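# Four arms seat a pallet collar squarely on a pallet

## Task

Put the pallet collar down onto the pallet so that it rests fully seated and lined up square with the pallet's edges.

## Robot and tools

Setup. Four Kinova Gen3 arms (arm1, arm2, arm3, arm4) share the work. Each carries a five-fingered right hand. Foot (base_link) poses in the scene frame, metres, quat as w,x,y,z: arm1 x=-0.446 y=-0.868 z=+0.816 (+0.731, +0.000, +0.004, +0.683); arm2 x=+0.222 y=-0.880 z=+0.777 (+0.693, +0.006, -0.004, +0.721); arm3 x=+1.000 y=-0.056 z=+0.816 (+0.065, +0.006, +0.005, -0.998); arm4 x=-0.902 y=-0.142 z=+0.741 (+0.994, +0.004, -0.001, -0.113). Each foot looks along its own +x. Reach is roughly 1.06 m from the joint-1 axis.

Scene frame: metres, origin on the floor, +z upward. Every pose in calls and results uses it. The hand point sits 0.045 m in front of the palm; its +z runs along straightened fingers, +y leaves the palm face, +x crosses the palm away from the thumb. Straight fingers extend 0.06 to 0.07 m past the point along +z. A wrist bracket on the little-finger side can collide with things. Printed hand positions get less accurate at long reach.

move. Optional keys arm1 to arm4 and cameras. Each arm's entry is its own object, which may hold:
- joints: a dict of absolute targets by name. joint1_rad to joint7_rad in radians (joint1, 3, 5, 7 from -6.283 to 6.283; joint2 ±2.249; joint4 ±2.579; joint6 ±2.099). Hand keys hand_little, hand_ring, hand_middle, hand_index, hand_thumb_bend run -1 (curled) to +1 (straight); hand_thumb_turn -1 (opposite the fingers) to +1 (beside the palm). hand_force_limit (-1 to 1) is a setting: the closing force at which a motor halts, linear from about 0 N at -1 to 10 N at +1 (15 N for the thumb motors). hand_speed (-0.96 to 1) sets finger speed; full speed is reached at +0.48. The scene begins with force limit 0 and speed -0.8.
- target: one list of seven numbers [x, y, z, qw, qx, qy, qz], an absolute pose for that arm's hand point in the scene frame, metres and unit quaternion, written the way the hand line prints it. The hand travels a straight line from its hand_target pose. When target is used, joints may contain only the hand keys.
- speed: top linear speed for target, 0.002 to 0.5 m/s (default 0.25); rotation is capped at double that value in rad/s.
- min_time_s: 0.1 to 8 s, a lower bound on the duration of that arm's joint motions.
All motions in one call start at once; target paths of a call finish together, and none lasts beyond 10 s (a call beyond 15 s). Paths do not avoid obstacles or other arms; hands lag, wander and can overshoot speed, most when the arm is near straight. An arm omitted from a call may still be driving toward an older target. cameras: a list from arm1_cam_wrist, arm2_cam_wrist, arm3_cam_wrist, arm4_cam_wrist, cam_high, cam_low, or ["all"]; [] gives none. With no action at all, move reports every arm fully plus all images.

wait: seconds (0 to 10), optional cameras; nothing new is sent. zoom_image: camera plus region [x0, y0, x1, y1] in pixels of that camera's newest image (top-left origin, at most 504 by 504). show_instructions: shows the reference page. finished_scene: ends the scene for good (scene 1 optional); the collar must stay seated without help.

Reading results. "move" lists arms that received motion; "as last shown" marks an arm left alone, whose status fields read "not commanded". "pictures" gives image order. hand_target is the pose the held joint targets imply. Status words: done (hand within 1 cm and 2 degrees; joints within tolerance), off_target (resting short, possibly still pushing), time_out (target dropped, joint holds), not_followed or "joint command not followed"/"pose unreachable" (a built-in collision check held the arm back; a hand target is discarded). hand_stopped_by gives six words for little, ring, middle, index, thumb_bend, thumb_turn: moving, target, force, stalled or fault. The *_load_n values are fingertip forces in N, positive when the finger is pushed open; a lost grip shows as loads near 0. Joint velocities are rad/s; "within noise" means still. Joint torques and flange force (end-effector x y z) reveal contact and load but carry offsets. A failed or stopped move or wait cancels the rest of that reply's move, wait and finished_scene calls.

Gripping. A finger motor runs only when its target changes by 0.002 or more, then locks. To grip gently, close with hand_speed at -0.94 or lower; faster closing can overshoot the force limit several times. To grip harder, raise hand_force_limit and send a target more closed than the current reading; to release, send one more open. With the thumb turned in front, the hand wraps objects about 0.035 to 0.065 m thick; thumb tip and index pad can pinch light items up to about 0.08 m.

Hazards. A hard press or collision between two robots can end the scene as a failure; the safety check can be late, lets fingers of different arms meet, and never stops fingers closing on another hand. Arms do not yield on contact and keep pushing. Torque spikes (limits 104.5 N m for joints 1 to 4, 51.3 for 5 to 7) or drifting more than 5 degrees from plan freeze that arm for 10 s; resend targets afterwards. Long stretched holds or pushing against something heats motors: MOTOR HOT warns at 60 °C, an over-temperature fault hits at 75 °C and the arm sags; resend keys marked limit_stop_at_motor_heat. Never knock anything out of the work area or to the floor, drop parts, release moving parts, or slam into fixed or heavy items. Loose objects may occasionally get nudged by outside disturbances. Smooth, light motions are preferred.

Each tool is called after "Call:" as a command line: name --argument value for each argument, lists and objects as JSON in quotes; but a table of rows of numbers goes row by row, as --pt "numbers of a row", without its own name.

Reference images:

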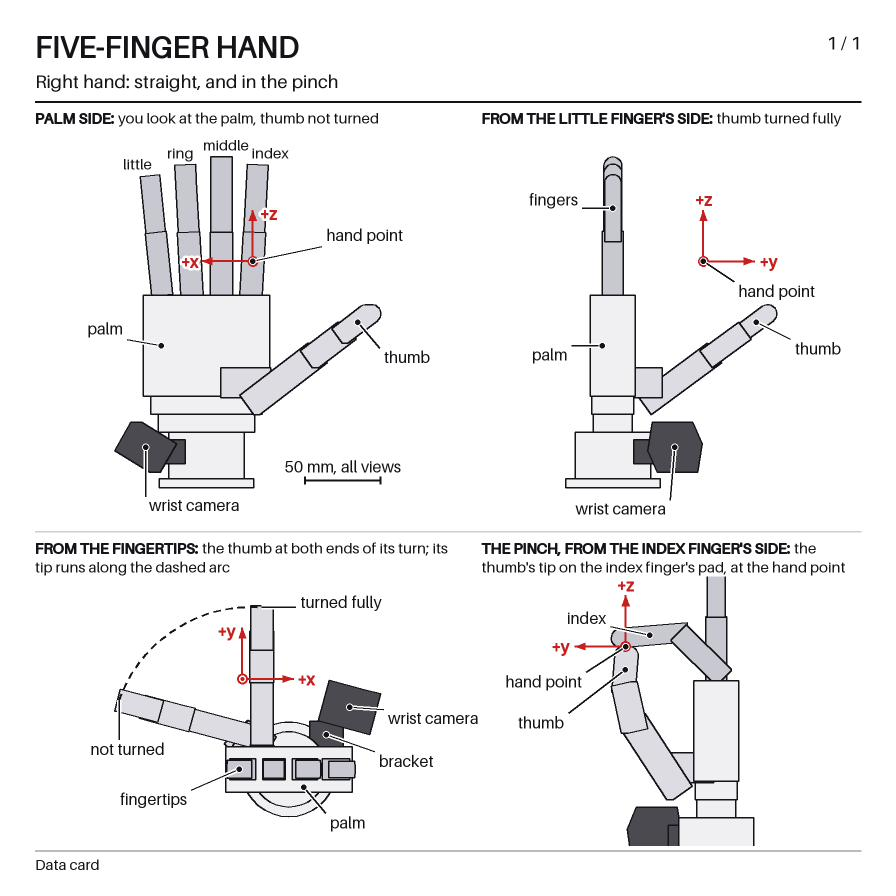

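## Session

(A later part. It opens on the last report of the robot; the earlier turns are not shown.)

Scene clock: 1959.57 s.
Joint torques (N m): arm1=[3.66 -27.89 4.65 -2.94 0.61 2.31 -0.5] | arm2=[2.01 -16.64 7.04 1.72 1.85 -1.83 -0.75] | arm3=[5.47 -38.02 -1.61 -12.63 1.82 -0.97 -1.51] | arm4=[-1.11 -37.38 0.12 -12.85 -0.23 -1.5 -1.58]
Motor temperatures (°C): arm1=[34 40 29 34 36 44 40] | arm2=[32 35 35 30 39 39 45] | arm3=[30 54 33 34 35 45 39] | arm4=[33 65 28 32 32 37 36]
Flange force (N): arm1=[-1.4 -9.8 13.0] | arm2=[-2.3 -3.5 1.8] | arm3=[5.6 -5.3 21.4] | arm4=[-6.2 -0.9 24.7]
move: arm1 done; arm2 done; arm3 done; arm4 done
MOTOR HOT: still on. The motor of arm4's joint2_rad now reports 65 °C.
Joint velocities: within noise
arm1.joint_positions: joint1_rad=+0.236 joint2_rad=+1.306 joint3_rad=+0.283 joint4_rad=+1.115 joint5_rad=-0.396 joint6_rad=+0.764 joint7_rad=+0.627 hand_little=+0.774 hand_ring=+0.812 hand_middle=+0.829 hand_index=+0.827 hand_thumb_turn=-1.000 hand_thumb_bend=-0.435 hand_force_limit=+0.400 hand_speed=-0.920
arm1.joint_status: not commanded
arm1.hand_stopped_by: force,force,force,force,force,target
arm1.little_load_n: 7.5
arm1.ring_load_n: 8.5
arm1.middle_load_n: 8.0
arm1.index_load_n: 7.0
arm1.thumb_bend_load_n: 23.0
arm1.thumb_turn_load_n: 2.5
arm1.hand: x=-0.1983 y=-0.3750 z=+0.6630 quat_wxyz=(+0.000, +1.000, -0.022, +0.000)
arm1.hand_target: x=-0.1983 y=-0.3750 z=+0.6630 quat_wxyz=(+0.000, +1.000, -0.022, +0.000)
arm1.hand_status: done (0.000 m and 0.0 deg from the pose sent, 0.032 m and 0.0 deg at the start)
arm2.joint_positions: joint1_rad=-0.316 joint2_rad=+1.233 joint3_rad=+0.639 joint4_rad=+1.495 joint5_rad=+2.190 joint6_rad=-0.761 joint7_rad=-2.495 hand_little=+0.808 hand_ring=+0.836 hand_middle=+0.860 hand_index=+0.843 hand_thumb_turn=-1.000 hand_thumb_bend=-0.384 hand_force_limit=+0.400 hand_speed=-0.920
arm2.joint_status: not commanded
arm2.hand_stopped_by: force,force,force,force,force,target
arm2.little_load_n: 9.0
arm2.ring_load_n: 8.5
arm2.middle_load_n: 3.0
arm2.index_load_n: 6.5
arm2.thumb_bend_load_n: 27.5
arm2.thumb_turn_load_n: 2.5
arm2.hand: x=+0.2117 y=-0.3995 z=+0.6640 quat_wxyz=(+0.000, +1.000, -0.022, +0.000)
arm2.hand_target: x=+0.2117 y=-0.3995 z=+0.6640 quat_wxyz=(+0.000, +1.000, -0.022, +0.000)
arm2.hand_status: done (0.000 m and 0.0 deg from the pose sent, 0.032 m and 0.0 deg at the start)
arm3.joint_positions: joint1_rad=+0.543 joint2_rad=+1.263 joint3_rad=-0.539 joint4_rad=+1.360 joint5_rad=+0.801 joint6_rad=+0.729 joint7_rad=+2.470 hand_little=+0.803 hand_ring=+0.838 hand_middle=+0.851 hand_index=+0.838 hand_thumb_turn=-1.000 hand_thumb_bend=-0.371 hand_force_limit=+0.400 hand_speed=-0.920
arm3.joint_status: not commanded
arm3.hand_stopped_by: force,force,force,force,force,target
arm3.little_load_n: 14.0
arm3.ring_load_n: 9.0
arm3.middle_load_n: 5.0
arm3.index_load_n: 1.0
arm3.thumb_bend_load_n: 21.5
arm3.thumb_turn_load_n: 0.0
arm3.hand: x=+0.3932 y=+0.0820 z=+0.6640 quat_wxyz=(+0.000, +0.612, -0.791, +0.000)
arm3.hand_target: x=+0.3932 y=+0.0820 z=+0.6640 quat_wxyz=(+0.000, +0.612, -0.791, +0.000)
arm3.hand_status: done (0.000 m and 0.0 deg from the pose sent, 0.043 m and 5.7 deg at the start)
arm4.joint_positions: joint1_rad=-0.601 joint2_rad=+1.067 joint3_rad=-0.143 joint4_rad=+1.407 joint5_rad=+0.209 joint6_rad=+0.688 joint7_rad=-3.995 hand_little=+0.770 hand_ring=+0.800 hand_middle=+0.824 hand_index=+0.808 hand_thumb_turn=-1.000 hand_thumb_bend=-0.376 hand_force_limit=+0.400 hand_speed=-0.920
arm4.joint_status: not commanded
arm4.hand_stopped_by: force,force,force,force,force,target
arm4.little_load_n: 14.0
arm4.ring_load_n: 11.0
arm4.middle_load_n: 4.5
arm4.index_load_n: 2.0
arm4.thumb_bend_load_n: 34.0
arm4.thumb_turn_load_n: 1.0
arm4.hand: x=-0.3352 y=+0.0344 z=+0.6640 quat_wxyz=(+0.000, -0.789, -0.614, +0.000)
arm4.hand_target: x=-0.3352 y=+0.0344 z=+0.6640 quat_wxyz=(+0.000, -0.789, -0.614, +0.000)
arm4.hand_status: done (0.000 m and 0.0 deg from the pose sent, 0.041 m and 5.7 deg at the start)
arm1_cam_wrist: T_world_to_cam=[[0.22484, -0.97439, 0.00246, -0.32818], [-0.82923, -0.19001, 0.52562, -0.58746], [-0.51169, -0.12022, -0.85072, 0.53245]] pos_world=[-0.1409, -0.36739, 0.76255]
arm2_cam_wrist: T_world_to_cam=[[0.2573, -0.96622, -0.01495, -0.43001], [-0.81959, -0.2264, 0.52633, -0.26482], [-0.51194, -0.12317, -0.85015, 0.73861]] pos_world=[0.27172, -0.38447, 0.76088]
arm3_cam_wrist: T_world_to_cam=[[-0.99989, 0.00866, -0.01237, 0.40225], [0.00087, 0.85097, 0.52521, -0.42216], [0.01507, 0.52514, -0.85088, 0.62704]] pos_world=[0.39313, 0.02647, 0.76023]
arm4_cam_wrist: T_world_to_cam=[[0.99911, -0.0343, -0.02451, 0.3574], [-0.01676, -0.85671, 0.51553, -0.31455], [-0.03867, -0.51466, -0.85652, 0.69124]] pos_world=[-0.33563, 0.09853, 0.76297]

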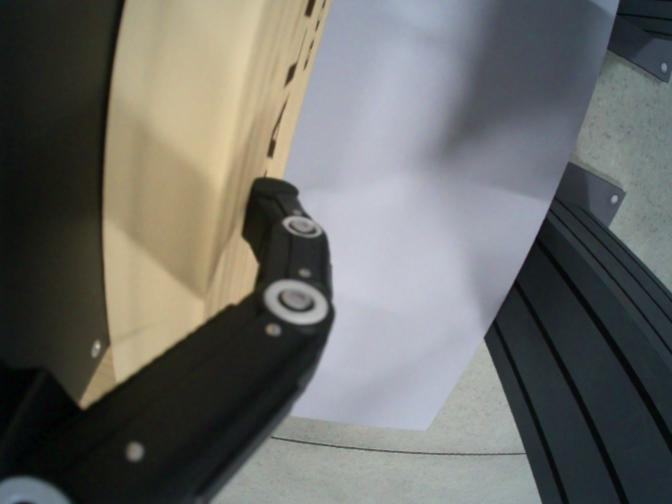

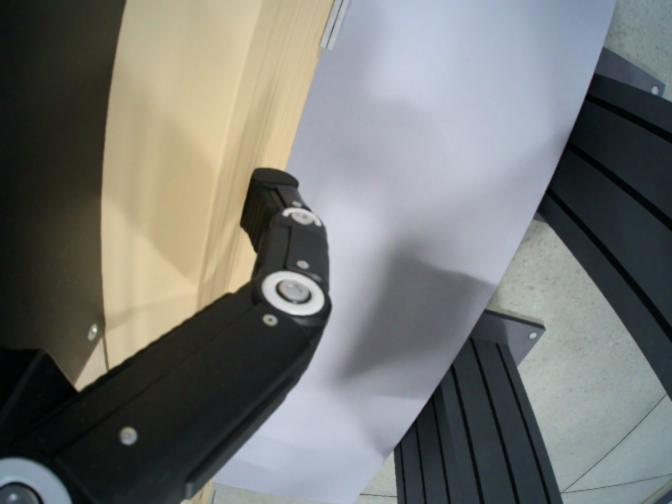

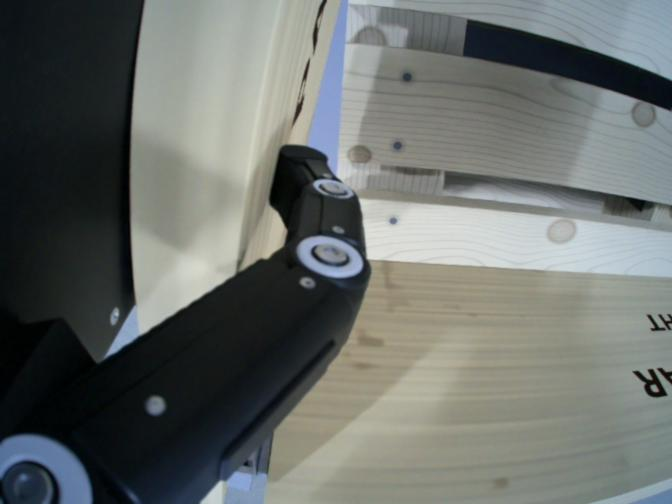

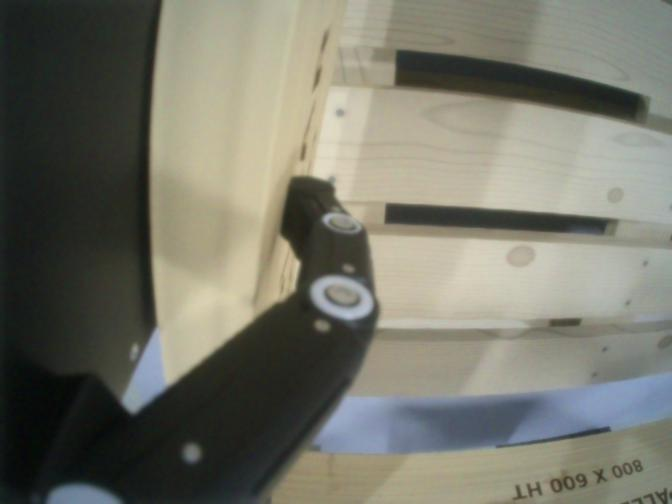

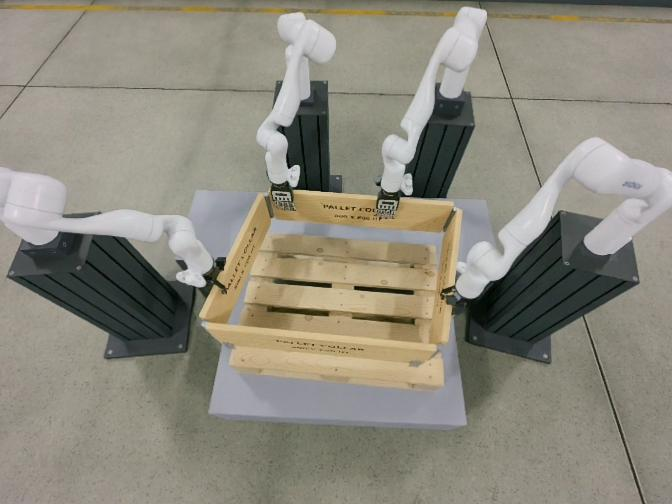

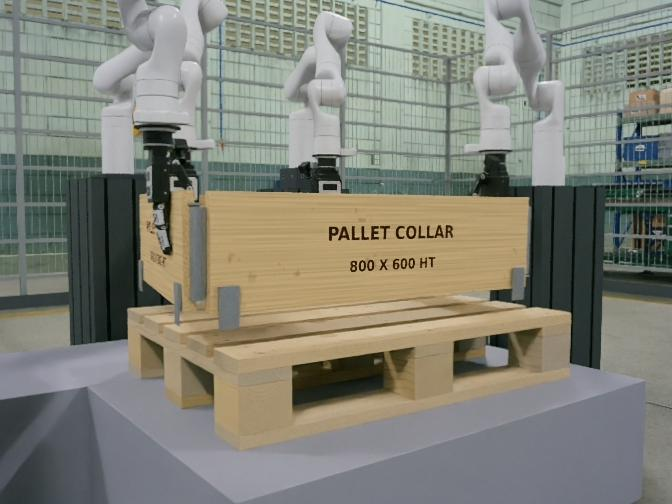

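Call:
move --arm1 '{"target": [-0.1781, -0.3503, 0.663, 0, -0.99976, 0.0218, 0], "speed": 0.05}' --arm2 '{"target": [0.2319, -0.3748, 0.664, 0, -0.99976, 0.0218, 0], "speed": 0.05}' --arm3 '{"target": [0.3680, 0.1131, 0.664, 0, -0.6508, 0.7593, 0], "speed": 0.05}' --arm4 '{"target": [-0.3522, 0.0685, 0.664, 0, 0.7576, 0.6528, 0], "speed": 0.05}'

Call:
move --arm1 '{"target": [-0.158, -0.3255, 0.663, 0, -0.99976, 0.0218, 0], "speed": 0.05}' --arm2 '{"target": [0.252, -0.350, 0.664, 0, -0.99976, 0.0218, 0], "speed": 0.05}' --arm3 '{"target": [0.3423, 0.1397, 0.664, 0, -0.6877, 0.7260, 0], "speed": 0.05}' --arm4 '{"target": [-0.3699, 0.0990, 0.664, 0, 0.7242, 0.6896, 0], "speed": 0.05}' --cameras '["all"]'

Call:
zoom_image --camera "cam_high" --region '[190, 190, 340, 300]'

Call:
zoom_image --camera "cam_high" --region '[340, 190, 490, 300]'

Call:
zoom_image --camera "cam_high" --region '[190, 300, 340, 410]'

Call:
zoom_image --camera "cam_high" --region '[340, 300, 490, 410]'

Call:
zoom_image --camera "cam_low" --region '[100, 150, 604, 480]'

Scene clock: 1978.10 s.
Joint torques (N m): arm1=[4.49 -27.53 5.03 -2.53 1.1 2.88 -0.47] | arm2=[2.65 -17.14 7.68 2.72 2.59 -2.62 -0.61] | arm3=[7.77 -39.42 -0.36 -14.08 2.6 -0.89 -1.64] | arm4=[-2.17 -37.22 -1.51 -12.8 -0.68 -1.81 -1.61]
Motor temperatures (°C): arm1=[34 40 29 34 36 44 40] | arm2=[32 35 35 30 39 39 45] | arm3=[30 54 33 35 35 45 39] | arm4=[33 65 28 32 32 37 36]
Flange force (N): arm1=[-1.3 -12.3 11.9] | arm2=[-3.4 -7.0 3.3] | arm3=[9.8 -5.3 20.6] | arm4=[-7.7 0.2 24.8]
move: arm1 done; arm2 done; arm3 done; arm4 done
MOTOR HOT: still on. The motor of arm4's joint2_rad now reports 65 °C.
Joint velocities: within noise
arm1.joint_positions: joint1_rad=+0.260 joint2_rad=+1.368 joint3_rad=+0.302 joint4_rad=+0.940 joint5_rad=-0.386 joint6_rad=+0.874 joint7_rad=+0.600 hand_little=+0.774 hand_ring=+0.812 hand_middle=+0.829 hand_index=+0.827 hand_thumb_turn=-1.000 hand_thumb_bend=-0.435 hand_force_limit=+0.400 hand_speed=-0.920
arm1.joint_status: not commanded
arm1.hand_stopped_by: force,force,force,force,force,target
arm1.little_load_n: 8.0
arm1.ring_load_n: 9.0
arm1.middle_load_n: 8.5
arm1.index_load_n: 7.5
arm1.thumb_bend_load_n: 22.5
arm1.thumb_turn_load_n: 2.5
arm1.hand: x=-0.1781 y=-0.3503 z=+0.6630 quat_wxyz=(+0.000, +1.000, -0.022, +0.000)
arm1.hand_target: x=-0.1781 y=-0.3503 z=+0.6630 quat_wxyz=(+0.000, +1.000, -0.022, +0.000)
arm1.hand_status: done (0.000 m and 0.0 deg from the pose sent, 0.032 m and 0.0 deg at the start)
arm2.joint_positions: joint1_rad=-0.268 joint2_rad=+1.270 joint3_rad=+0.663 joint4_rad=+1.386 joint5_rad=+2.217 joint6_rad=-0.825 joint7_rad=-2.522 hand_little=+0.808 hand_ring=+0.836 hand_middle=+0.860 hand_index=+0.843 hand_thumb_turn=-1.000 hand_thumb_bend=-0.384 hand_force_limit=+0.400 hand_speed=-0.920
arm2.joint_status: not commanded
arm2.hand_stopped_by: force,force,force,force,force,target
arm2.little_load_n: 9.0
arm2.ring_load_n: 9.0
arm2.middle_load_n: 4.0
arm2.index_load_n: 7.5
arm2.thumb_bend_load_n: 27.0
arm2.thumb_turn_load_n: 2.5
arm2.hand: x=+0.2319 y=-0.3748 z=+0.6640 quat_wxyz=(+0.000, +1.000, -0.022, +0.000)
arm2.hand_target: x=+0.2319 y=-0.3748 z=+0.6640 quat_wxyz=(+0.000, +1.000, -0.022, +0.000)
arm2.hand_status: done (0.000 m and 0.0 deg from the pose sent, 0.032 m and 0.0 deg at the start)
arm3.joint_positions: joint1_rad=+0.598 joint2_rad=+1.310 joint3_rad=-0.586 joint4_rad=+1.234 joint5_rad=+0.800 joint6_rad=+0.817 joint7_rad=+2.676 hand_little=+0.803 hand_ring=+0.838 hand_middle=+0.851 hand_index=+0.838 hand_thumb_turn=-1.000 hand_thumb_bend=-0.371 hand_force_limit=+0.400 hand_speed=-0.920
arm3.joint_status: not commanded
arm3.hand_stopped_by: force,force,force,force,force,target
arm3.little_load_n: 14.0
arm3.ring_load_n: 8.5
arm3.middle_load_n: 4.5
arm3.index_load_n: 0.5
arm3.thumb_bend_load_n: 22.5
arm3.thumb_turn_load_n: 0.0
arm3.hand: x=+0.3680 y=+0.1131 z=+0.6640 quat_wxyz=(+0.000, +0.651, -0.759, +0.000)
arm3.hand_target: x=+0.3680 y=+0.1131 z=+0.6640 quat_wxyz=(+0.000, +0.651, -0.759, +0.000)
arm3.hand_status: done (0.000 m and 0.0 deg from the pose sent, 0.040 m and 5.7 deg at the start)
arm4.joint_positions: joint1_rad=-0.654 joint2_rad=+1.058 joint3_rad=-0.158 joint4_rad=+1.436 joint5_rad=+0.233 joint6_rad=+0.672 joint7_rad=-3.980 hand_little=+0.770 hand_ring=+0.800 hand_middle=+0.824 hand_index=+0.807 hand_thumb_turn=-1.000 hand_thumb_bend=-0.376 hand_force_limit=+0.400 hand_speed=-0.920
arm4.joint_status: not commanded
arm4.hand_stopped_by: force,force,force,force,force,target
arm4.little_load_n: 14.5
arm4.ring_load_n: 11.0
arm4.middle_load_n: 4.0
arm4.index_load_n: 1.0
arm4.thumb_bend_load_n: 34.5
arm4.thumb_turn_load_n: 1.0
arm4.hand: x=-0.3522 y=+0.0685 z=+0.6640 quat_wxyz=(+0.000, -0.758, -0.653, +0.000)
arm4.hand_target: x=-0.3522 y=+0.0685 z=+0.6640 quat_wxyz=(+0.000, -0.758, -0.653, +0.000)
arm4.hand_status: done (0.000 m and 0.0 deg from the pose sent, 0.038 m and 5.7 deg at the start)
pictures: none

Scene clock: 1979.60 s.
Joint torques (N m): arm1=[5.89 -27.34 5.51 -2.28 1.8 3.41 -0.45] | arm2=[3.89 -17.02 8.41 3.49 3.35 -3.27 -0.59] | arm3=[9.36 -41.74 0.04 -15.93 3.39 -1.36 -1.76] | arm4=[-3.26 -37.02 -3.18 -12.7 -1.21 -2.06 -1.63]
Motor temperatures (°C): arm1=[34 40 29 34 36 44 40] | arm2=[32 35 35 30 39 39 45] | arm3=[30 54 33 35 35 45 39] | arm4=[33 65 28 32 32 37 36]
Flange force (N): arm1=[-1.7 -15.3 11.0] | arm2=[-5.1 -8.8 3.3] | arm3=[12.7 -5.4 20.9] | arm4=[-9.5 1.0 25.1]
move: arm1 done; arm2 done; arm3 done; arm4 done
MOTOR HOT: still on. The motor of arm4's joint2_rad now reports 65 °C.
Joint velocities: within noise
arm1.joint_positions: joint1_rad=+0.291 joint2_rad=+1.447 joint3_rad=+0.321 joint4_rad=+0.726 joint5_rad=-0.377 joint6_rad=+1.002 joint7_rad=+0.564 hand_little=+0.774 hand_ring=+0.812 hand_middle=+0.829 hand_index=+0.827 hand_thumb_turn=-1.000 hand_thumb_bend=-0.435 hand_force_limit=+0.400 hand_speed=-0.920
arm1.joint_status: not commanded
arm1.hand_stopped_by: force,force,force,force,force,target
arm1.little_load_n: 8.5
arm1.ring_load_n: 10.0
arm1.middle_load_n: 9.5
arm1.index_load_n: 8.0
arm1.thumb_bend_load_n: 22.0
arm1.thumb_turn_load_n: 2.5
arm1.hand: x=-0.1580 y=-0.3255 z=+0.6630 quat_wxyz=(+0.000, +1.000, -0.022, +0.000)
arm1.hand_target: x=-0.1580 y=-0.3255 z=+0.6630 quat_wxyz=(+0.000, +1.000, -0.022, +0.000)
arm1.hand_status: done (0.000 m and 0.0 deg from the pose sent, 0.032 m and 0.0 deg at the start)
arm2.joint_positions: joint1_rad=-0.219 joint2_rad=+1.310 joint3_rad=+0.685 joint4_rad=+1.265 joint5_rad=+2.242 joint6_rad=-0.891 joint7_rad=-2.554 hand_little=+0.808 hand_ring=+0.836 hand_middle=+0.860 hand_index=+0.844 hand_thumb_turn=-1.000 hand_thumb_bend=-0.384 hand_force_limit=+0.400 hand_speed=-0.920
arm2.joint_status: not commanded
arm2.hand_stopped_by: force,force,force,force,force,target
arm2.little_load_n: 10.0
arm2.ring_load_n: 10.5
arm2.middle_load_n: 6.0
arm2.index_load_n: 9.5
arm2.thumb_bend_load_n: 27.0
arm2.thumb_turn_load_n: 2.5
arm2.hand: x=+0.2520 y=-0.3500 z=+0.6640 quat_wxyz=(+0.000, +1.000, -0.022, +0.000)
arm2.hand_target: x=+0.2520 y=-0.3500 z=+0.6640 quat_wxyz=(+0.000, +1.000, -0.022, +0.000)
arm2.hand_status: done (0.000 m and 0.0 deg from the pose sent, 0.032 m and 0.0 deg at the start)
arm3.joint_positions: joint1_rad=+0.628 joint2_rad=+1.362 joint3_rad=-0.627 joint4_rad=+1.088 joint5_rad=+0.795 joint6_rad=+0.908 joint7_rad=+2.879 hand_little=+0.803 hand_ring=+0.838 hand_middle=+0.851 hand_index=+0.838 hand_thumb_turn=-1.000 hand_thumb_bend=-0.371 hand_force_limit=+0.400 hand_speed=-0.920
arm3.joint_status: not commanded
arm3.hand_stopped_by: force,force,force,force,force,target
arm3.little_load_n: 14.5
arm3.ring_load_n: 8.5
arm3.middle_load_n: 4.0
arm3.index_load_n: 0.0
arm3.thumb_bend_load_n: 23.0
arm3.thumb_turn_load_n: -0.5
arm3.hand: x=+0.3423 y=+0.1397 z=+0.6640 quat_wxyz=(+0.000, +0.688, -0.726, +0.000)
arm3.hand_target: x=+0.3423 y=+0.1397 z=+0.6640 quat_wxyz=(+0.000, +0.688, -0.726, +0.000)
arm3.hand_status: done (0.000 m and 0.0 deg from the pose sent, 0.037 m and 5.7 deg at the start)
arm4.joint_positions: joint1_rad=-0.702 joint2_rad=+1.050 joint3_rad=-0.174 joint4_rad=+1.465 joint5_rad=+0.259 joint6_rad=+0.657 joint7_rad=-3.961 hand_little=+0.770 hand_ring=+0.800 hand_middle=+0.824 hand_index=+0.807 hand_thumb_turn=-1.000 hand_thumb_bend=-0.376 hand_force_limit=+0.400 hand_speed=-0.920
arm4.joint_status: not commanded
arm4.hand_stopped_by: force,force,force,force,force,target
arm4.little_load_n: 14.5
arm4.ring_load_n: 10.5
arm4.middle_load_n: 4.0
arm4.index_load_n: 0.5
arm4.thumb_bend_load_n: 36.0
arm4.thumb_turn_load_n: 1.0
arm4.hand: x=-0.3699 y=+0.0990 z=+0.6640 quat_wxyz=(+0.000, -0.724, -0.690, +0.000)
arm4.hand_target: x=-0.3699 y=+0.0990 z=+0.6640 quat_wxyz=(+0.000, -0.724, -0.690, +0.000)
arm4.hand_status: done (0.000 m and 0.0 deg from the pose sent, 0.035 m and 5.7 deg at the start)
pictures: arm1_cam_wrist, arm2_cam_wrist, arm3_cam_wrist, arm4_cam_wrist, cam_high, cam_low
arm1_cam_wrist: T_world_to_cam=[[0.22484, -0.97439, 0.00246, -0.28901], [-0.82923, -0.19001, 0.52562, -0.54463], [-0.51169, -0.12022, -0.85072, 0.55902]] pos_world=[-0.1006, -0.31789, 0.76255]
arm2_cam_wrist: T_world_to_cam=[[0.25731, -0.96621, -0.01493, -0.39257], [-0.81963, -0.22641, 0.52626, -0.22052], [-0.51186, -0.12317, -0.85019, 0.76535]] pos_world=[0.31202, -0.33497, 0.76088]
arm3_cam_wrist: T_world_to_cam=[[-0.98189, -0.18903, -0.01239, 0.37233], [-0.16725, 0.83437, 0.52522, -0.41135], [-0.08894, 0.51778, -0.85088, 0.63414]] pos_world=[0.35319, 0.08526, 0.76023]
arm4_cam_wrist: T_world_to_cam=[[0.98619, 0.16379, -0.02444, 0.36984], [0.15281, -0.84314, 0.51552, -0.19836], [0.06384, -0.51213, -0.85653, 0.76084]] pos_world=[-0.38299, 0.16183, 0.76298]

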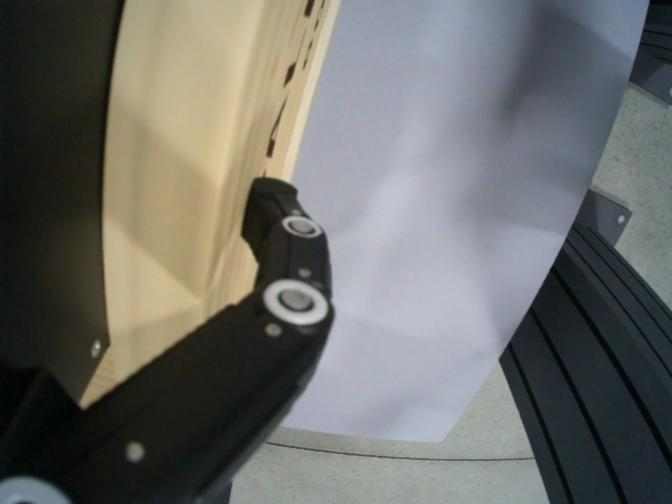

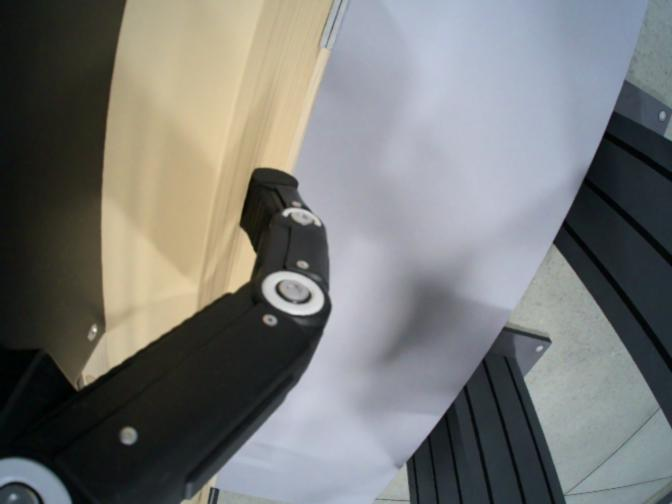

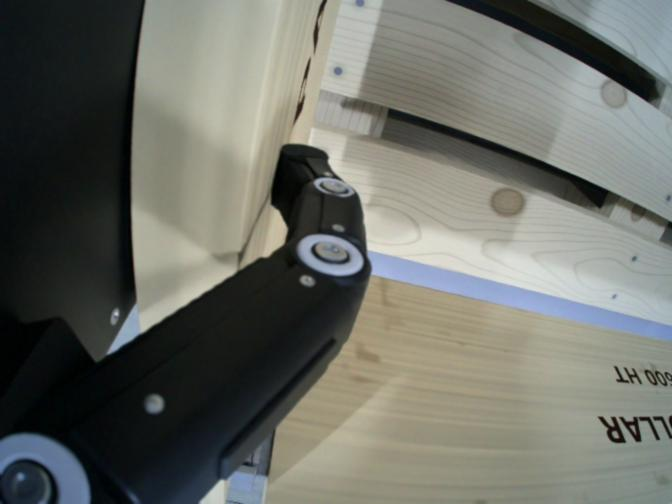

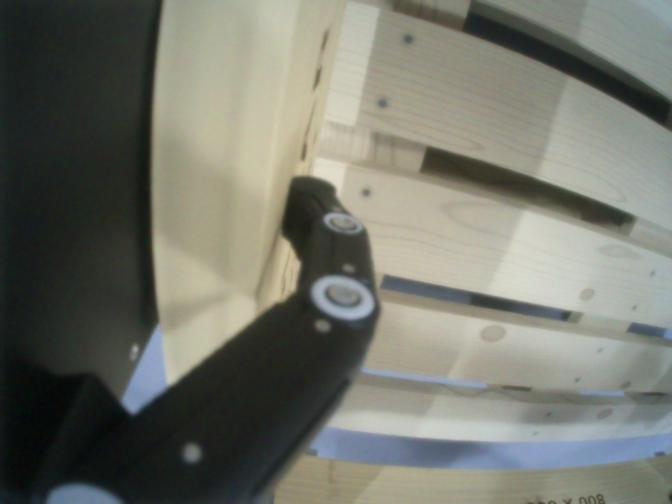

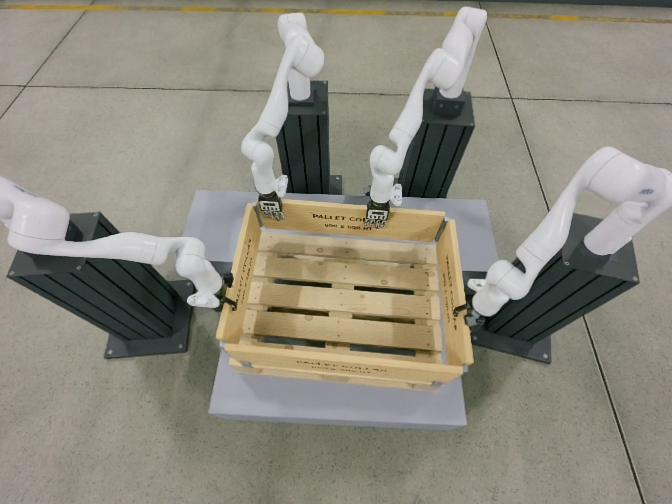

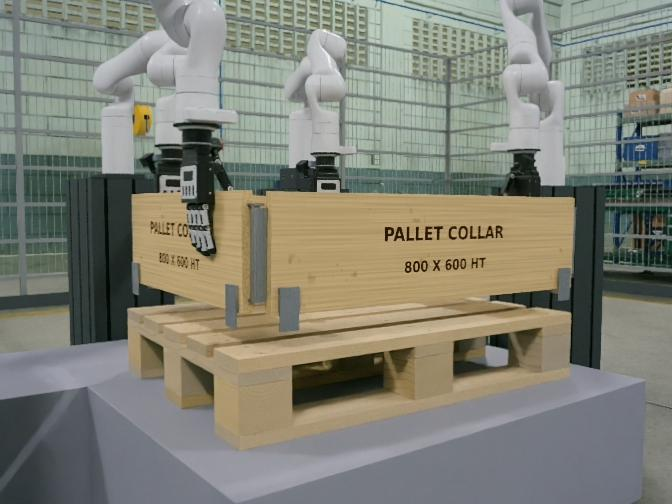

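Scaled by 3.360.

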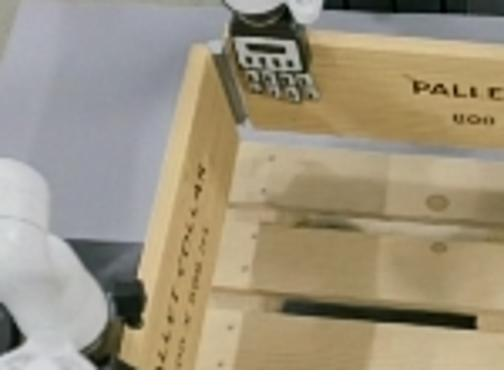

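Scaled by 3.360.

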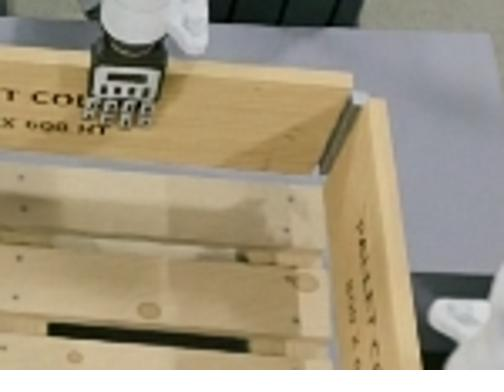

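Scaled by 3.360.

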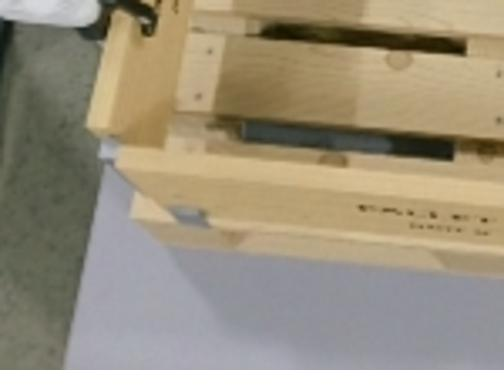

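Scaled by 3.360.

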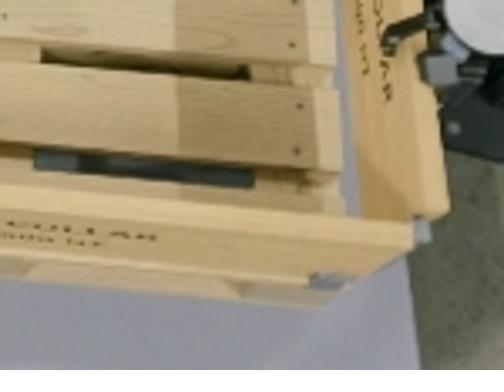

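Scaled by 1.000.

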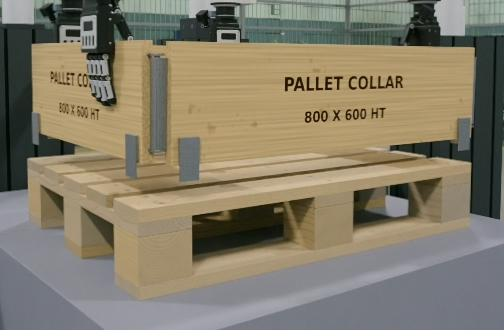

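Call:
move --arm1 '{"target": [-0.161, -0.3375, 0.663, 0, -0.99976, 0.0218, 0], "speed": 0.02}' --arm2 '{"target": [0.249, -0.362, 0.664, 0, -0.99976, 0.0218, 0], "speed": 0.02}' --arm3 '{"target": [0.3553, 0.1277, 0.664, 0, -0.6877, 0.7260, 0], "speed": 0.02}' --arm4 '{"target": [-0.3595, 0.0870, 0.664, 0, 0.7242, 0.6896, 0], "speed": 0.02}' --cameras '["cam_high", "cam_low", "arm3_cam_wrist", "arm4_cam_wrist"]'

Call:
zoom_image --camera "cam_high" --region '[190, 190, 340, 300]'

Call:
zoom_image --camera "cam_high" --region '[340, 190, 490, 300]'

Call:
zoom_image --camera "cam_high" --region '[190, 300, 340, 410]'

Call:
zoom_image --camera "cam_high" --region '[340, 300, 490, 410]'

Call:
zoom_image --camera "cam_low" --region '[200, 180, 340, 380]'

Call:
zoom_image --camera "cam_low" --region '[480, 180, 620, 380]'

Scene clock: 2062.83 s.
Joint torques (N m): arm1=[4.48 -26.53 4.8 -1.84 1.42 3.52 -0.38] | arm2=[1.84 -20.02 8.06 0.93 2.42 -2.25 -0.46] | arm3=[7.94 -35.21 1.22 -9.81 2.62 1.82 -0.89] | arm4=[-5.36 -35.33 -5.13 -10.08 -1.31 -0.69 -0.75]
Motor temperatures (°C): arm1=[34 40 29 34 36 44 40] | arm2=[32 35 36 30 39 40 45] | arm3=[31 55 33 36 35 45 39] | arm4=[33 66 28 31 32 37 36]
Flange force (N): arm1=[0.1 -14.6 10.6] | arm2=[-2.1 -6.0 6.2] | arm3=[10.4 2.6 18.1] | arm4=[-9.5 5.0 25.1]
move: arm1 done; arm2 done; arm3 done; arm4 done
MOTOR HOT: still on. The motor of arm4's joint2_rad now reports 66 °C.
Joint velocities: within noise
arm1.joint_positions: joint1_rad=+0.286 joint2_rad=+1.414 joint3_rad=+0.313 joint4_rad=+0.814 joint5_rad=-0.380 joint6_rad=+0.950 joint7_rad=+0.587 hand_little=+0.774 hand_ring=+0.812 hand_middle=+0.829 hand_index=+0.827 hand_thumb_turn=-1.000 hand_thumb_bend=-0.435 hand_force_limit=+0.400 hand_speed=-0.920
arm1.joint_status: not commanded
arm1.hand_stopped_by: force,force,force,force,force,target
arm1.little_load_n: 8.0
arm1.ring_load_n: 9.5
arm1.middle_load_n: 9.0
arm1.index_load_n: 8.0
arm1.thumb_bend_load_n: 22.0
arm1.thumb_turn_load_n: 2.0
arm1.hand: x=-0.1610 y=-0.3375 z=+0.6630 quat_wxyz=(+0.000, +1.000, -0.022, +0.000)
arm1.hand_target: x=-0.1610 y=-0.3375 z=+0.6630 quat_wxyz=(+0.000, +1.000, -0.022, +0.000)
arm1.hand_status: done (0.000 m and 0.0 deg from the pose sent, 0.012 m and 0.0 deg at the start)
arm2.joint_positions: joint1_rad=-0.231 joint2_rad=+1.291 joint3_rad=+0.674 joint4_rad=+1.322 joint5_rad=+2.232 joint6_rad=-0.860 joint7_rad=-2.529 hand_little=+0.808 hand_ring=+0.836 hand_middle=+0.860 hand_index=+0.844 hand_thumb_turn=-1.000 hand_thumb_bend=-0.384 hand_force_limit=+0.400 hand_speed=-0.920
arm2.joint_status: not commanded
arm2.hand_stopped_by: force,force,force,force,force,target
arm2.little_load_n: 9.0
arm2.ring_load_n: 8.5
arm2.middle_load_n: 3.5
arm2.index_load_n: 7.5
arm2.thumb_bend_load_n: 27.0
arm2.thumb_turn_load_n: 2.0
arm2.hand: x=+0.2490 y=-0.3620 z=+0.6640 quat_wxyz=(+0.000, +1.000, -0.022, +0.000)
arm2.hand_target: x=+0.2490 y=-0.3620 z=+0.6640 quat_wxyz=(+0.000, +1.000, -0.022, +0.000)
arm2.hand_status: done (0.000 m and 0.0 deg from the pose sent, 0.012 m and 0.0 deg at the start)
arm3.joint_positions: joint1_rad=+0.627 joint2_rad=+1.336 joint3_rad=-0.615 joint4_rad=+1.168 joint5_rad=+0.809 joint6_rad=+0.864 joint7_rad=+2.827 hand_little=+0.802 hand_ring=+0.838 hand_middle=+0.851 hand_index=+0.839 hand_thumb_turn=-1.000 hand_thumb_bend=-0.371 hand_force_limit=+0.400 hand_speed=-0.920
arm3.joint_status: not commanded
arm3.hand_stopped_by: force,force,force,force,force,target
arm3.little_load_n: 7.0
arm3.ring_load_n: 4.5
arm3.middle_load_n: 4.5
arm3.index_load_n: 3.5
arm3.thumb_bend_load_n: 20.5
arm3.thumb_turn_load_n: 0.0
arm3.hand: x=+0.3553 y=+0.1277 z=+0.6640 quat_wxyz=(+0.000, +0.688, -0.726, +0.000)
arm3.hand_target: x=+0.3553 y=+0.1277 z=+0.6640 quat_wxyz=(+0.000, +0.688, -0.726, +0.000)
arm3.hand_status: done (0.000 m and 0.0 deg from the pose sent, 0.018 m and 0.0 deg at the start)
arm4.joint_positions: joint1_rad=-0.672 joint2_rad=+1.055 joint3_rad=-0.178 joint4_rad=+1.451 joint5_rad=+0.262 joint6_rad=+0.666 joint7_rad=-3.933 hand_little=+0.770 hand_ring=+0.800 hand_middle=+0.824 hand_index=+0.808 hand_thumb_turn=-1.000 hand_thumb_bend=-0.376 hand_force_limit=+0.400 hand_speed=-0.920
arm4.joint_status: not commanded
arm4.hand_stopped_by: force,force,force,force,force,target
arm4.little_load_n: 6.5
arm4.ring_load_n: 7.0
arm4.middle_load_n: 4.5
arm4.index_load_n: 5.5
arm4.thumb_bend_load_n: 33.5
arm4.thumb_turn_load_n: 4.0
arm4.hand: x=-0.3595 y=+0.0870 z=+0.6640 quat_wxyz=(+0.000, -0.724, -0.690, +0.000)
arm4.hand_target: x=-0.3595 y=+0.0870 z=+0.6640 quat_wxyz=(+0.000, -0.724, -0.690, +0.000)
arm4.hand_status: done (0.000 m and 0.0 deg from the pose sent, 0.016 m and 0.0 deg at the start)
pictures: arm3_cam_wrist, arm4_cam_wrist, cam_high, cam_low
arm3_cam_wrist: T_world_to_cam=[[-0.98189, -0.18907, -0.01233, 0.38268], [-0.16724, 0.83429, 0.52535, -0.39933], [-0.08904, 0.51789, -0.8508, 0.64155]] pos_world=[0.36609, 0.07326, 0.76033]
arm4_cam_wrist: T_world_to_cam=[[0.98619, 0.16378, -0.02445, 0.36156], [0.1528, -0.8431, 0.51559, -0.21013], [0.06383, -0.51221, -0.85649, 0.75401]] pos_world=[-0.37259, 0.14983, 0.76297]

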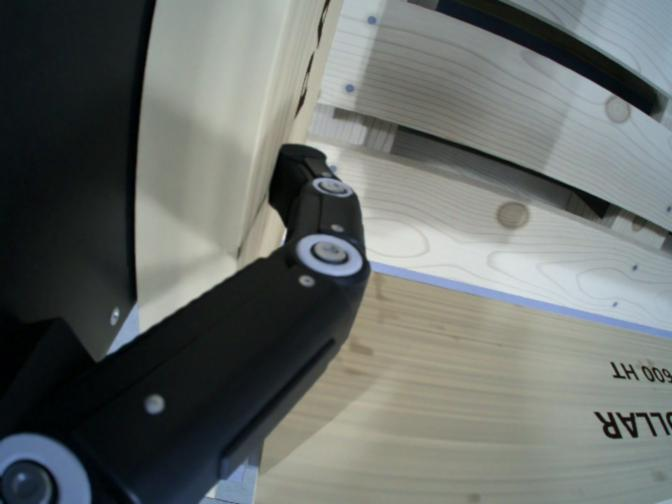

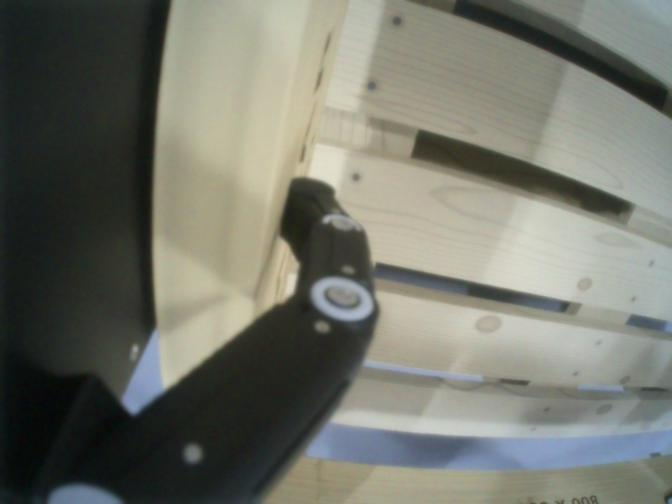

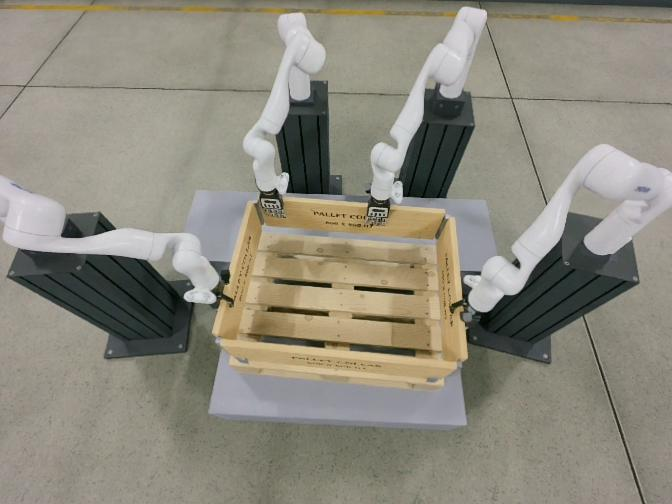

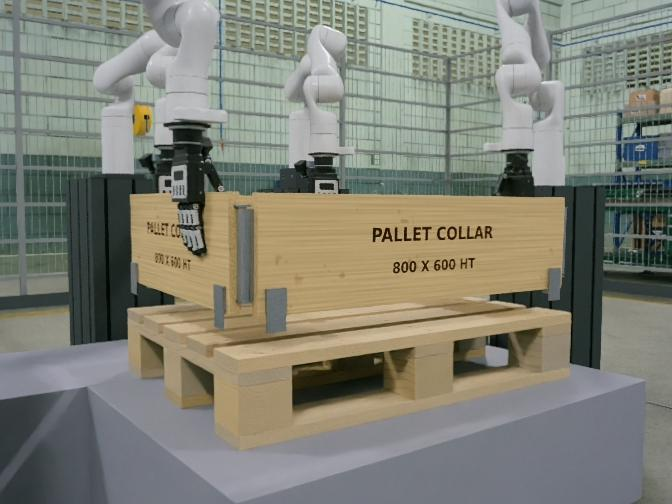

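Scaled by 3.360.

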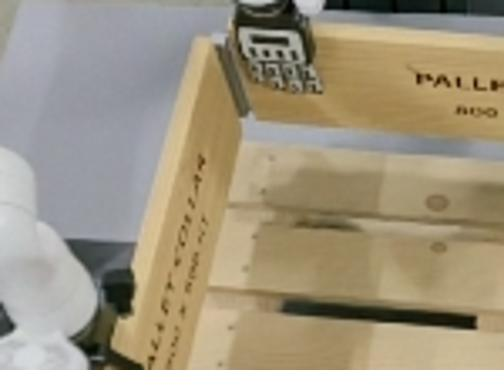

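Scaled by 3.360.

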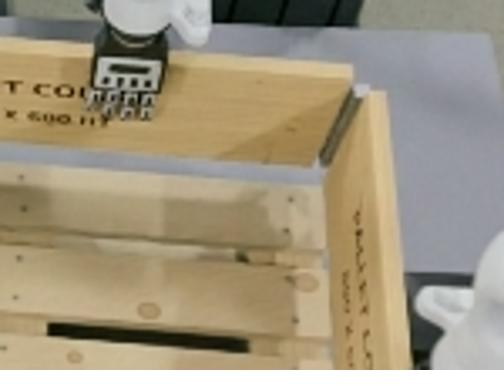

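Scaled by 3.360.

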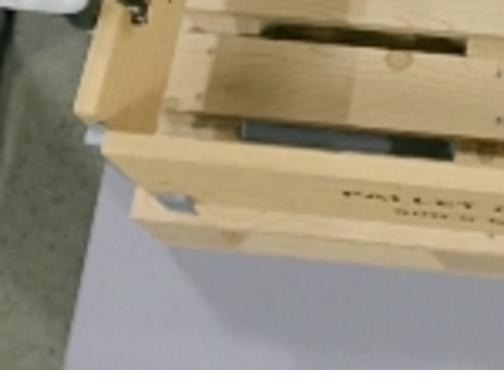

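Scaled by 3.360.

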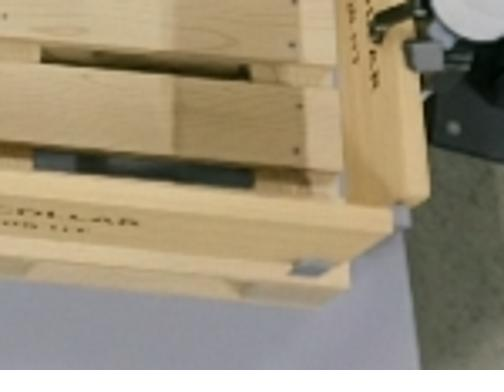

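Scaled by 2.520.

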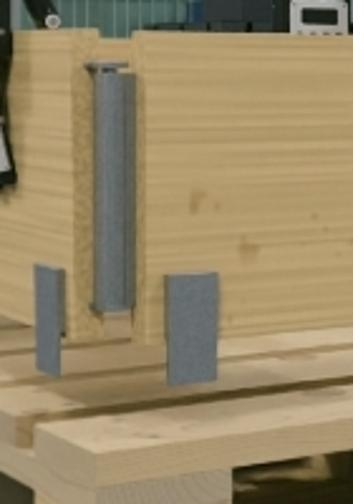

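Scaled by 2.520.

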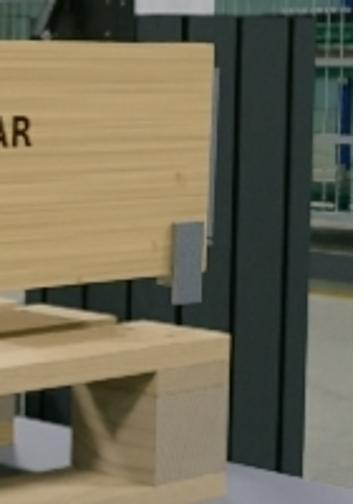

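Call:
move --arm1 '{"target": [-0.161, -0.3375, 0.648, 0, -0.99976, 0.0218, 0], "speed": 0.02}' --arm2 '{"target": [0.249, -0.362, 0.649, 0, -0.99976, 0.0218, 0], "speed": 0.02}' --arm3 '{"target": [0.3563, 0.1277, 0.649, 0, -0.6877, 0.7260, 0], "speed": 0.02}' --arm4 '{"target": [-0.3595, 0.0870, 0.649, 0, 0.7242, 0.6896, 0], "speed": 0.02}' --cameras '["cam_low", "cam_high"]'

Call:
zoom_image --camera "cam_low" --region '[200, 240, 340, 380]'

Call:
zoom_image --camera "cam_low" --region '[480, 220, 620, 360]'

Call:
zoom_image --camera "cam_high" --region '[400, 160, 520, 260]'

Call:
zoom_image --camera "cam_high" --region '[180, 160, 300, 260]'

Scene clock: 2132.07 s.
Joint torques (N m): arm1=[4.41 -26.01 4.71 -2.28 1.35 2.76 -0.31] | arm2=[1.61 -22.42 8.97 -0.41 2.15 -1.48 -0.46] | arm3=[6.86 -31.82 1.08 -6.64 1.58 2.95 -0.86] | arm4=[-6.06 -34.49 -5.89 -7.46 -1.77 0.74 -0.84]
Motor temperatures (°C): arm1=[34 41 29 34 36 44 40] | arm2=[32 35 35 30 38 39 45] | arm3=[31 52 33 36 35 45 39] | arm4=[33 58 28 31 32 37 36]
Flange force (N): arm1=[-0.5 -13.3 8.6] | arm2=[-1.8 -3.9 9.0] | arm3=[7.9 6.9 16.2] | arm4=[-8.6 9.3 26.7]
move: arm1 done; arm2 done; arm3 done; arm4 done
MOTOR HOT: still on. The motor of arm4's joint2_rad now reports 58 °C.
Joint velocities: within noise
arm1.joint_positions: joint1_rad=+0.288 joint2_rad=+1.444 joint3_rad=+0.311 joint4_rad=+0.794 joint5_rad=-0.382 joint6_rad=+0.939 joint7_rad=+0.585 hand_little=+0.774 hand_ring=+0.812 hand_middle=+0.829 hand_index=+0.827 hand_thumb_turn=-1.000 hand_thumb_bend=-0.435 hand_force_limit=+0.400 hand_speed=-0.920
arm1.joint_status: not commanded
arm1.hand_stopped_by: force,force,force,force,force,target
arm1.little_load_n: 7.5
arm1.ring_load_n: 8.5
arm1.middle_load_n: 8.5
arm1.index_load_n: 7.5
arm1.thumb_bend_load_n: 22.0
arm1.thumb_turn_load_n: 2.5
arm1.hand: x=-0.1610 y=-0.3375 z=+0.6480 quat_wxyz=(+0.000, +1.000, -0.022, +0.000)
arm1.hand_target: x=-0.1610 y=-0.3375 z=+0.6480 quat_wxyz=(+0.000, +1.000, -0.022, +0.000)
arm1.hand_status: done (0.000 m and 0.0 deg from the pose sent, 0.015 m and 0.0 deg at the start)
arm2.joint_positions: joint1_rad=-0.225 joint2_rad=+1.317 joint3_rad=+0.663 joint4_rad=+1.312 joint5_rad=+2.220 joint6_rad=-0.841 joint7_rad=-2.524 hand_little=+0.808 hand_ring=+0.836 hand_middle=+0.860 hand_index=+0.844 hand_thumb_turn=-1.000 hand_thumb_bend=-0.384 hand_force_limit=+0.400 hand_speed=-0.920
arm2.joint_status: not commanded
arm2.hand_stopped_by: force,force,force,force,force,target
arm2.little_load_n: 8.0
arm2.ring_load_n: 8.0
arm2.middle_load_n: 2.5
arm2.index_load_n: 7.0
arm2.thumb_bend_load_n: 27.5
arm2.thumb_turn_load_n: 2.0
arm2.hand: x=+0.2490 y=-0.3620 z=+0.6490 quat_wxyz=(+0.000, +1.000, -0.022, +0.000)
arm2.hand_target: x=+0.2490 y=-0.3620 z=+0.6490 quat_wxyz=(+0.000, +1.000, -0.022, +0.000)
arm2.hand_status: done (0.000 m and 0.0 deg from the pose sent, 0.015 m and 0.0 deg at the start)
arm3.joint_positions: joint1_rad=+0.622 joint2_rad=+1.363 joint3_rad=-0.606 joint4_rad=+1.158 joint5_rad=+0.818 joint6_rad=+0.846 joint7_rad=+2.824 hand_little=+0.802 hand_ring=+0.837 hand_middle=+0.851 hand_index=+0.839 hand_thumb_turn=-1.000 hand_thumb_bend=-0.371 hand_force_limit=+0.400 hand_speed=-0.920
arm3.joint_status: not commanded
arm3.hand_stopped_by: force,force,force,force,force,target
arm3.little_load_n: 5.5
arm3.ring_load_n: 3.5
arm3.middle_load_n: 3.5
arm3.index_load_n: 3.0
arm3.thumb_bend_load_n: 20.5
arm3.thumb_turn_load_n: 0.0
arm3.hand: x=+0.3563 y=+0.1277 z=+0.6490 quat_wxyz=(+0.000, +0.688, -0.726, +0.000)
arm3.hand_target: x=+0.3563 y=+0.1277 z=+0.6490 quat_wxyz=(+0.000, +0.688, -0.726, +0.000)
arm3.hand_status: done (0.000 m and 0.0 deg from the pose sent, 0.015 m and 0.0 deg at the start)
arm4.joint_positions: joint1_rad=-0.675 joint2_rad=+1.083 joint3_rad=-0.173 joint4_rad=+1.446 joint5_rad=+0.267 joint6_rad=+0.642 joint7_rad=-3.936 hand_little=+0.769 hand_ring=+0.800 hand_middle=+0.824 hand_index=+0.808 hand_thumb_turn=-1.000 hand_thumb_bend=-0.376 hand_force_limit=+0.400 hand_speed=-0.920
arm4.joint_status: not commanded
arm4.hand_stopped_by: force,force,force,force,force,target
arm4.little_load_n: 5.5
arm4.ring_load_n: 6.5
arm4.middle_load_n: 4.0
arm4.index_load_n: 5.0
arm4.thumb_bend_load_n: 35.0
arm4.thumb_turn_load_n: 4.0
arm4.hand: x=-0.3595 y=+0.0870 z=+0.6490 quat_wxyz=(+0.000, -0.724, -0.690, +0.000)
arm4.hand_target: x=-0.3595 y=+0.0870 z=+0.6490 quat_wxyz=(+0.000, -0.724, -0.690, +0.000)
arm4.hand_status: done (0.000 m and 0.0 deg from the pose sent, 0.015 m and 0.0 deg at the start)
pictures: cam_high, cam_low

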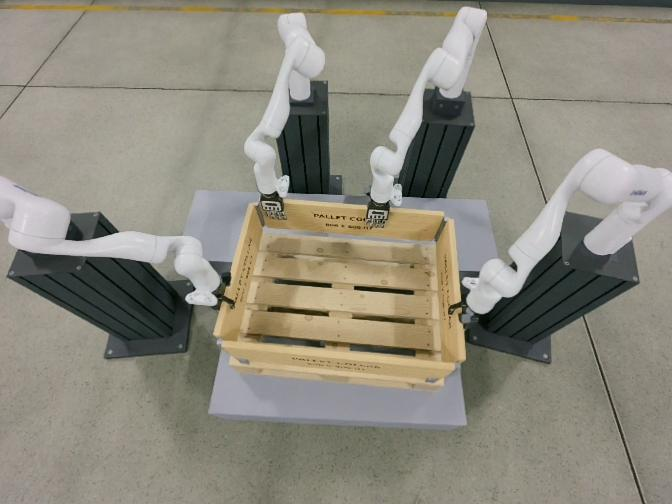

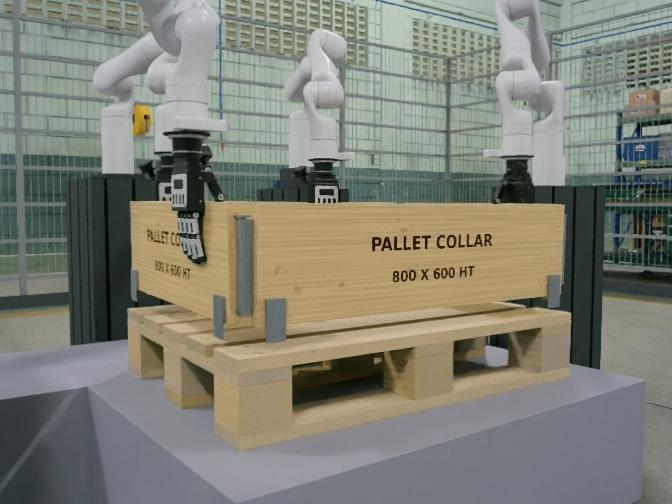

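Scaled by 3.600.

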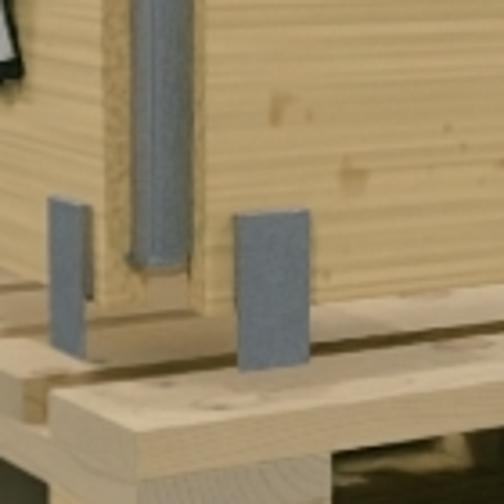

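Scaled by 3.600.

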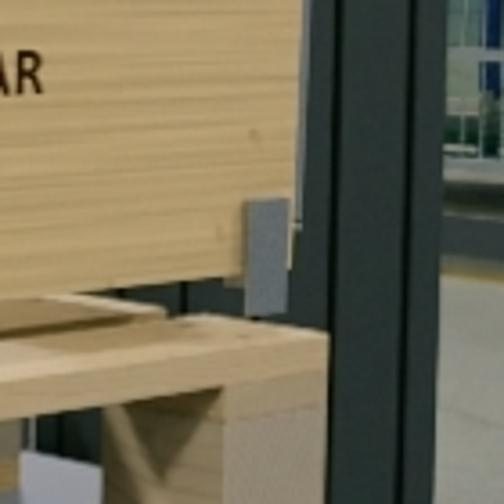

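Scaled by 4.200.

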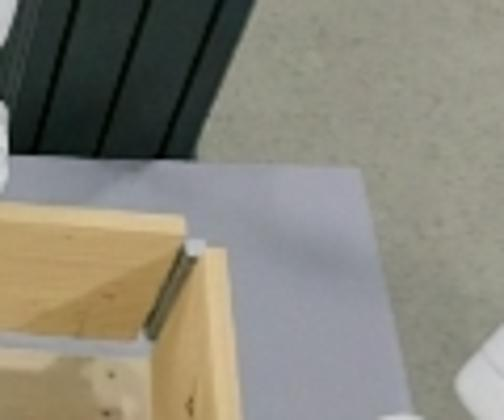

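Scaled by 4.200.

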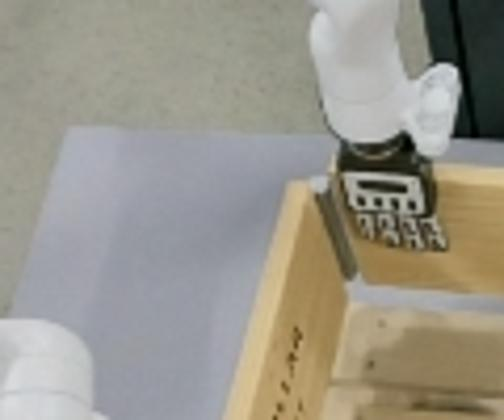

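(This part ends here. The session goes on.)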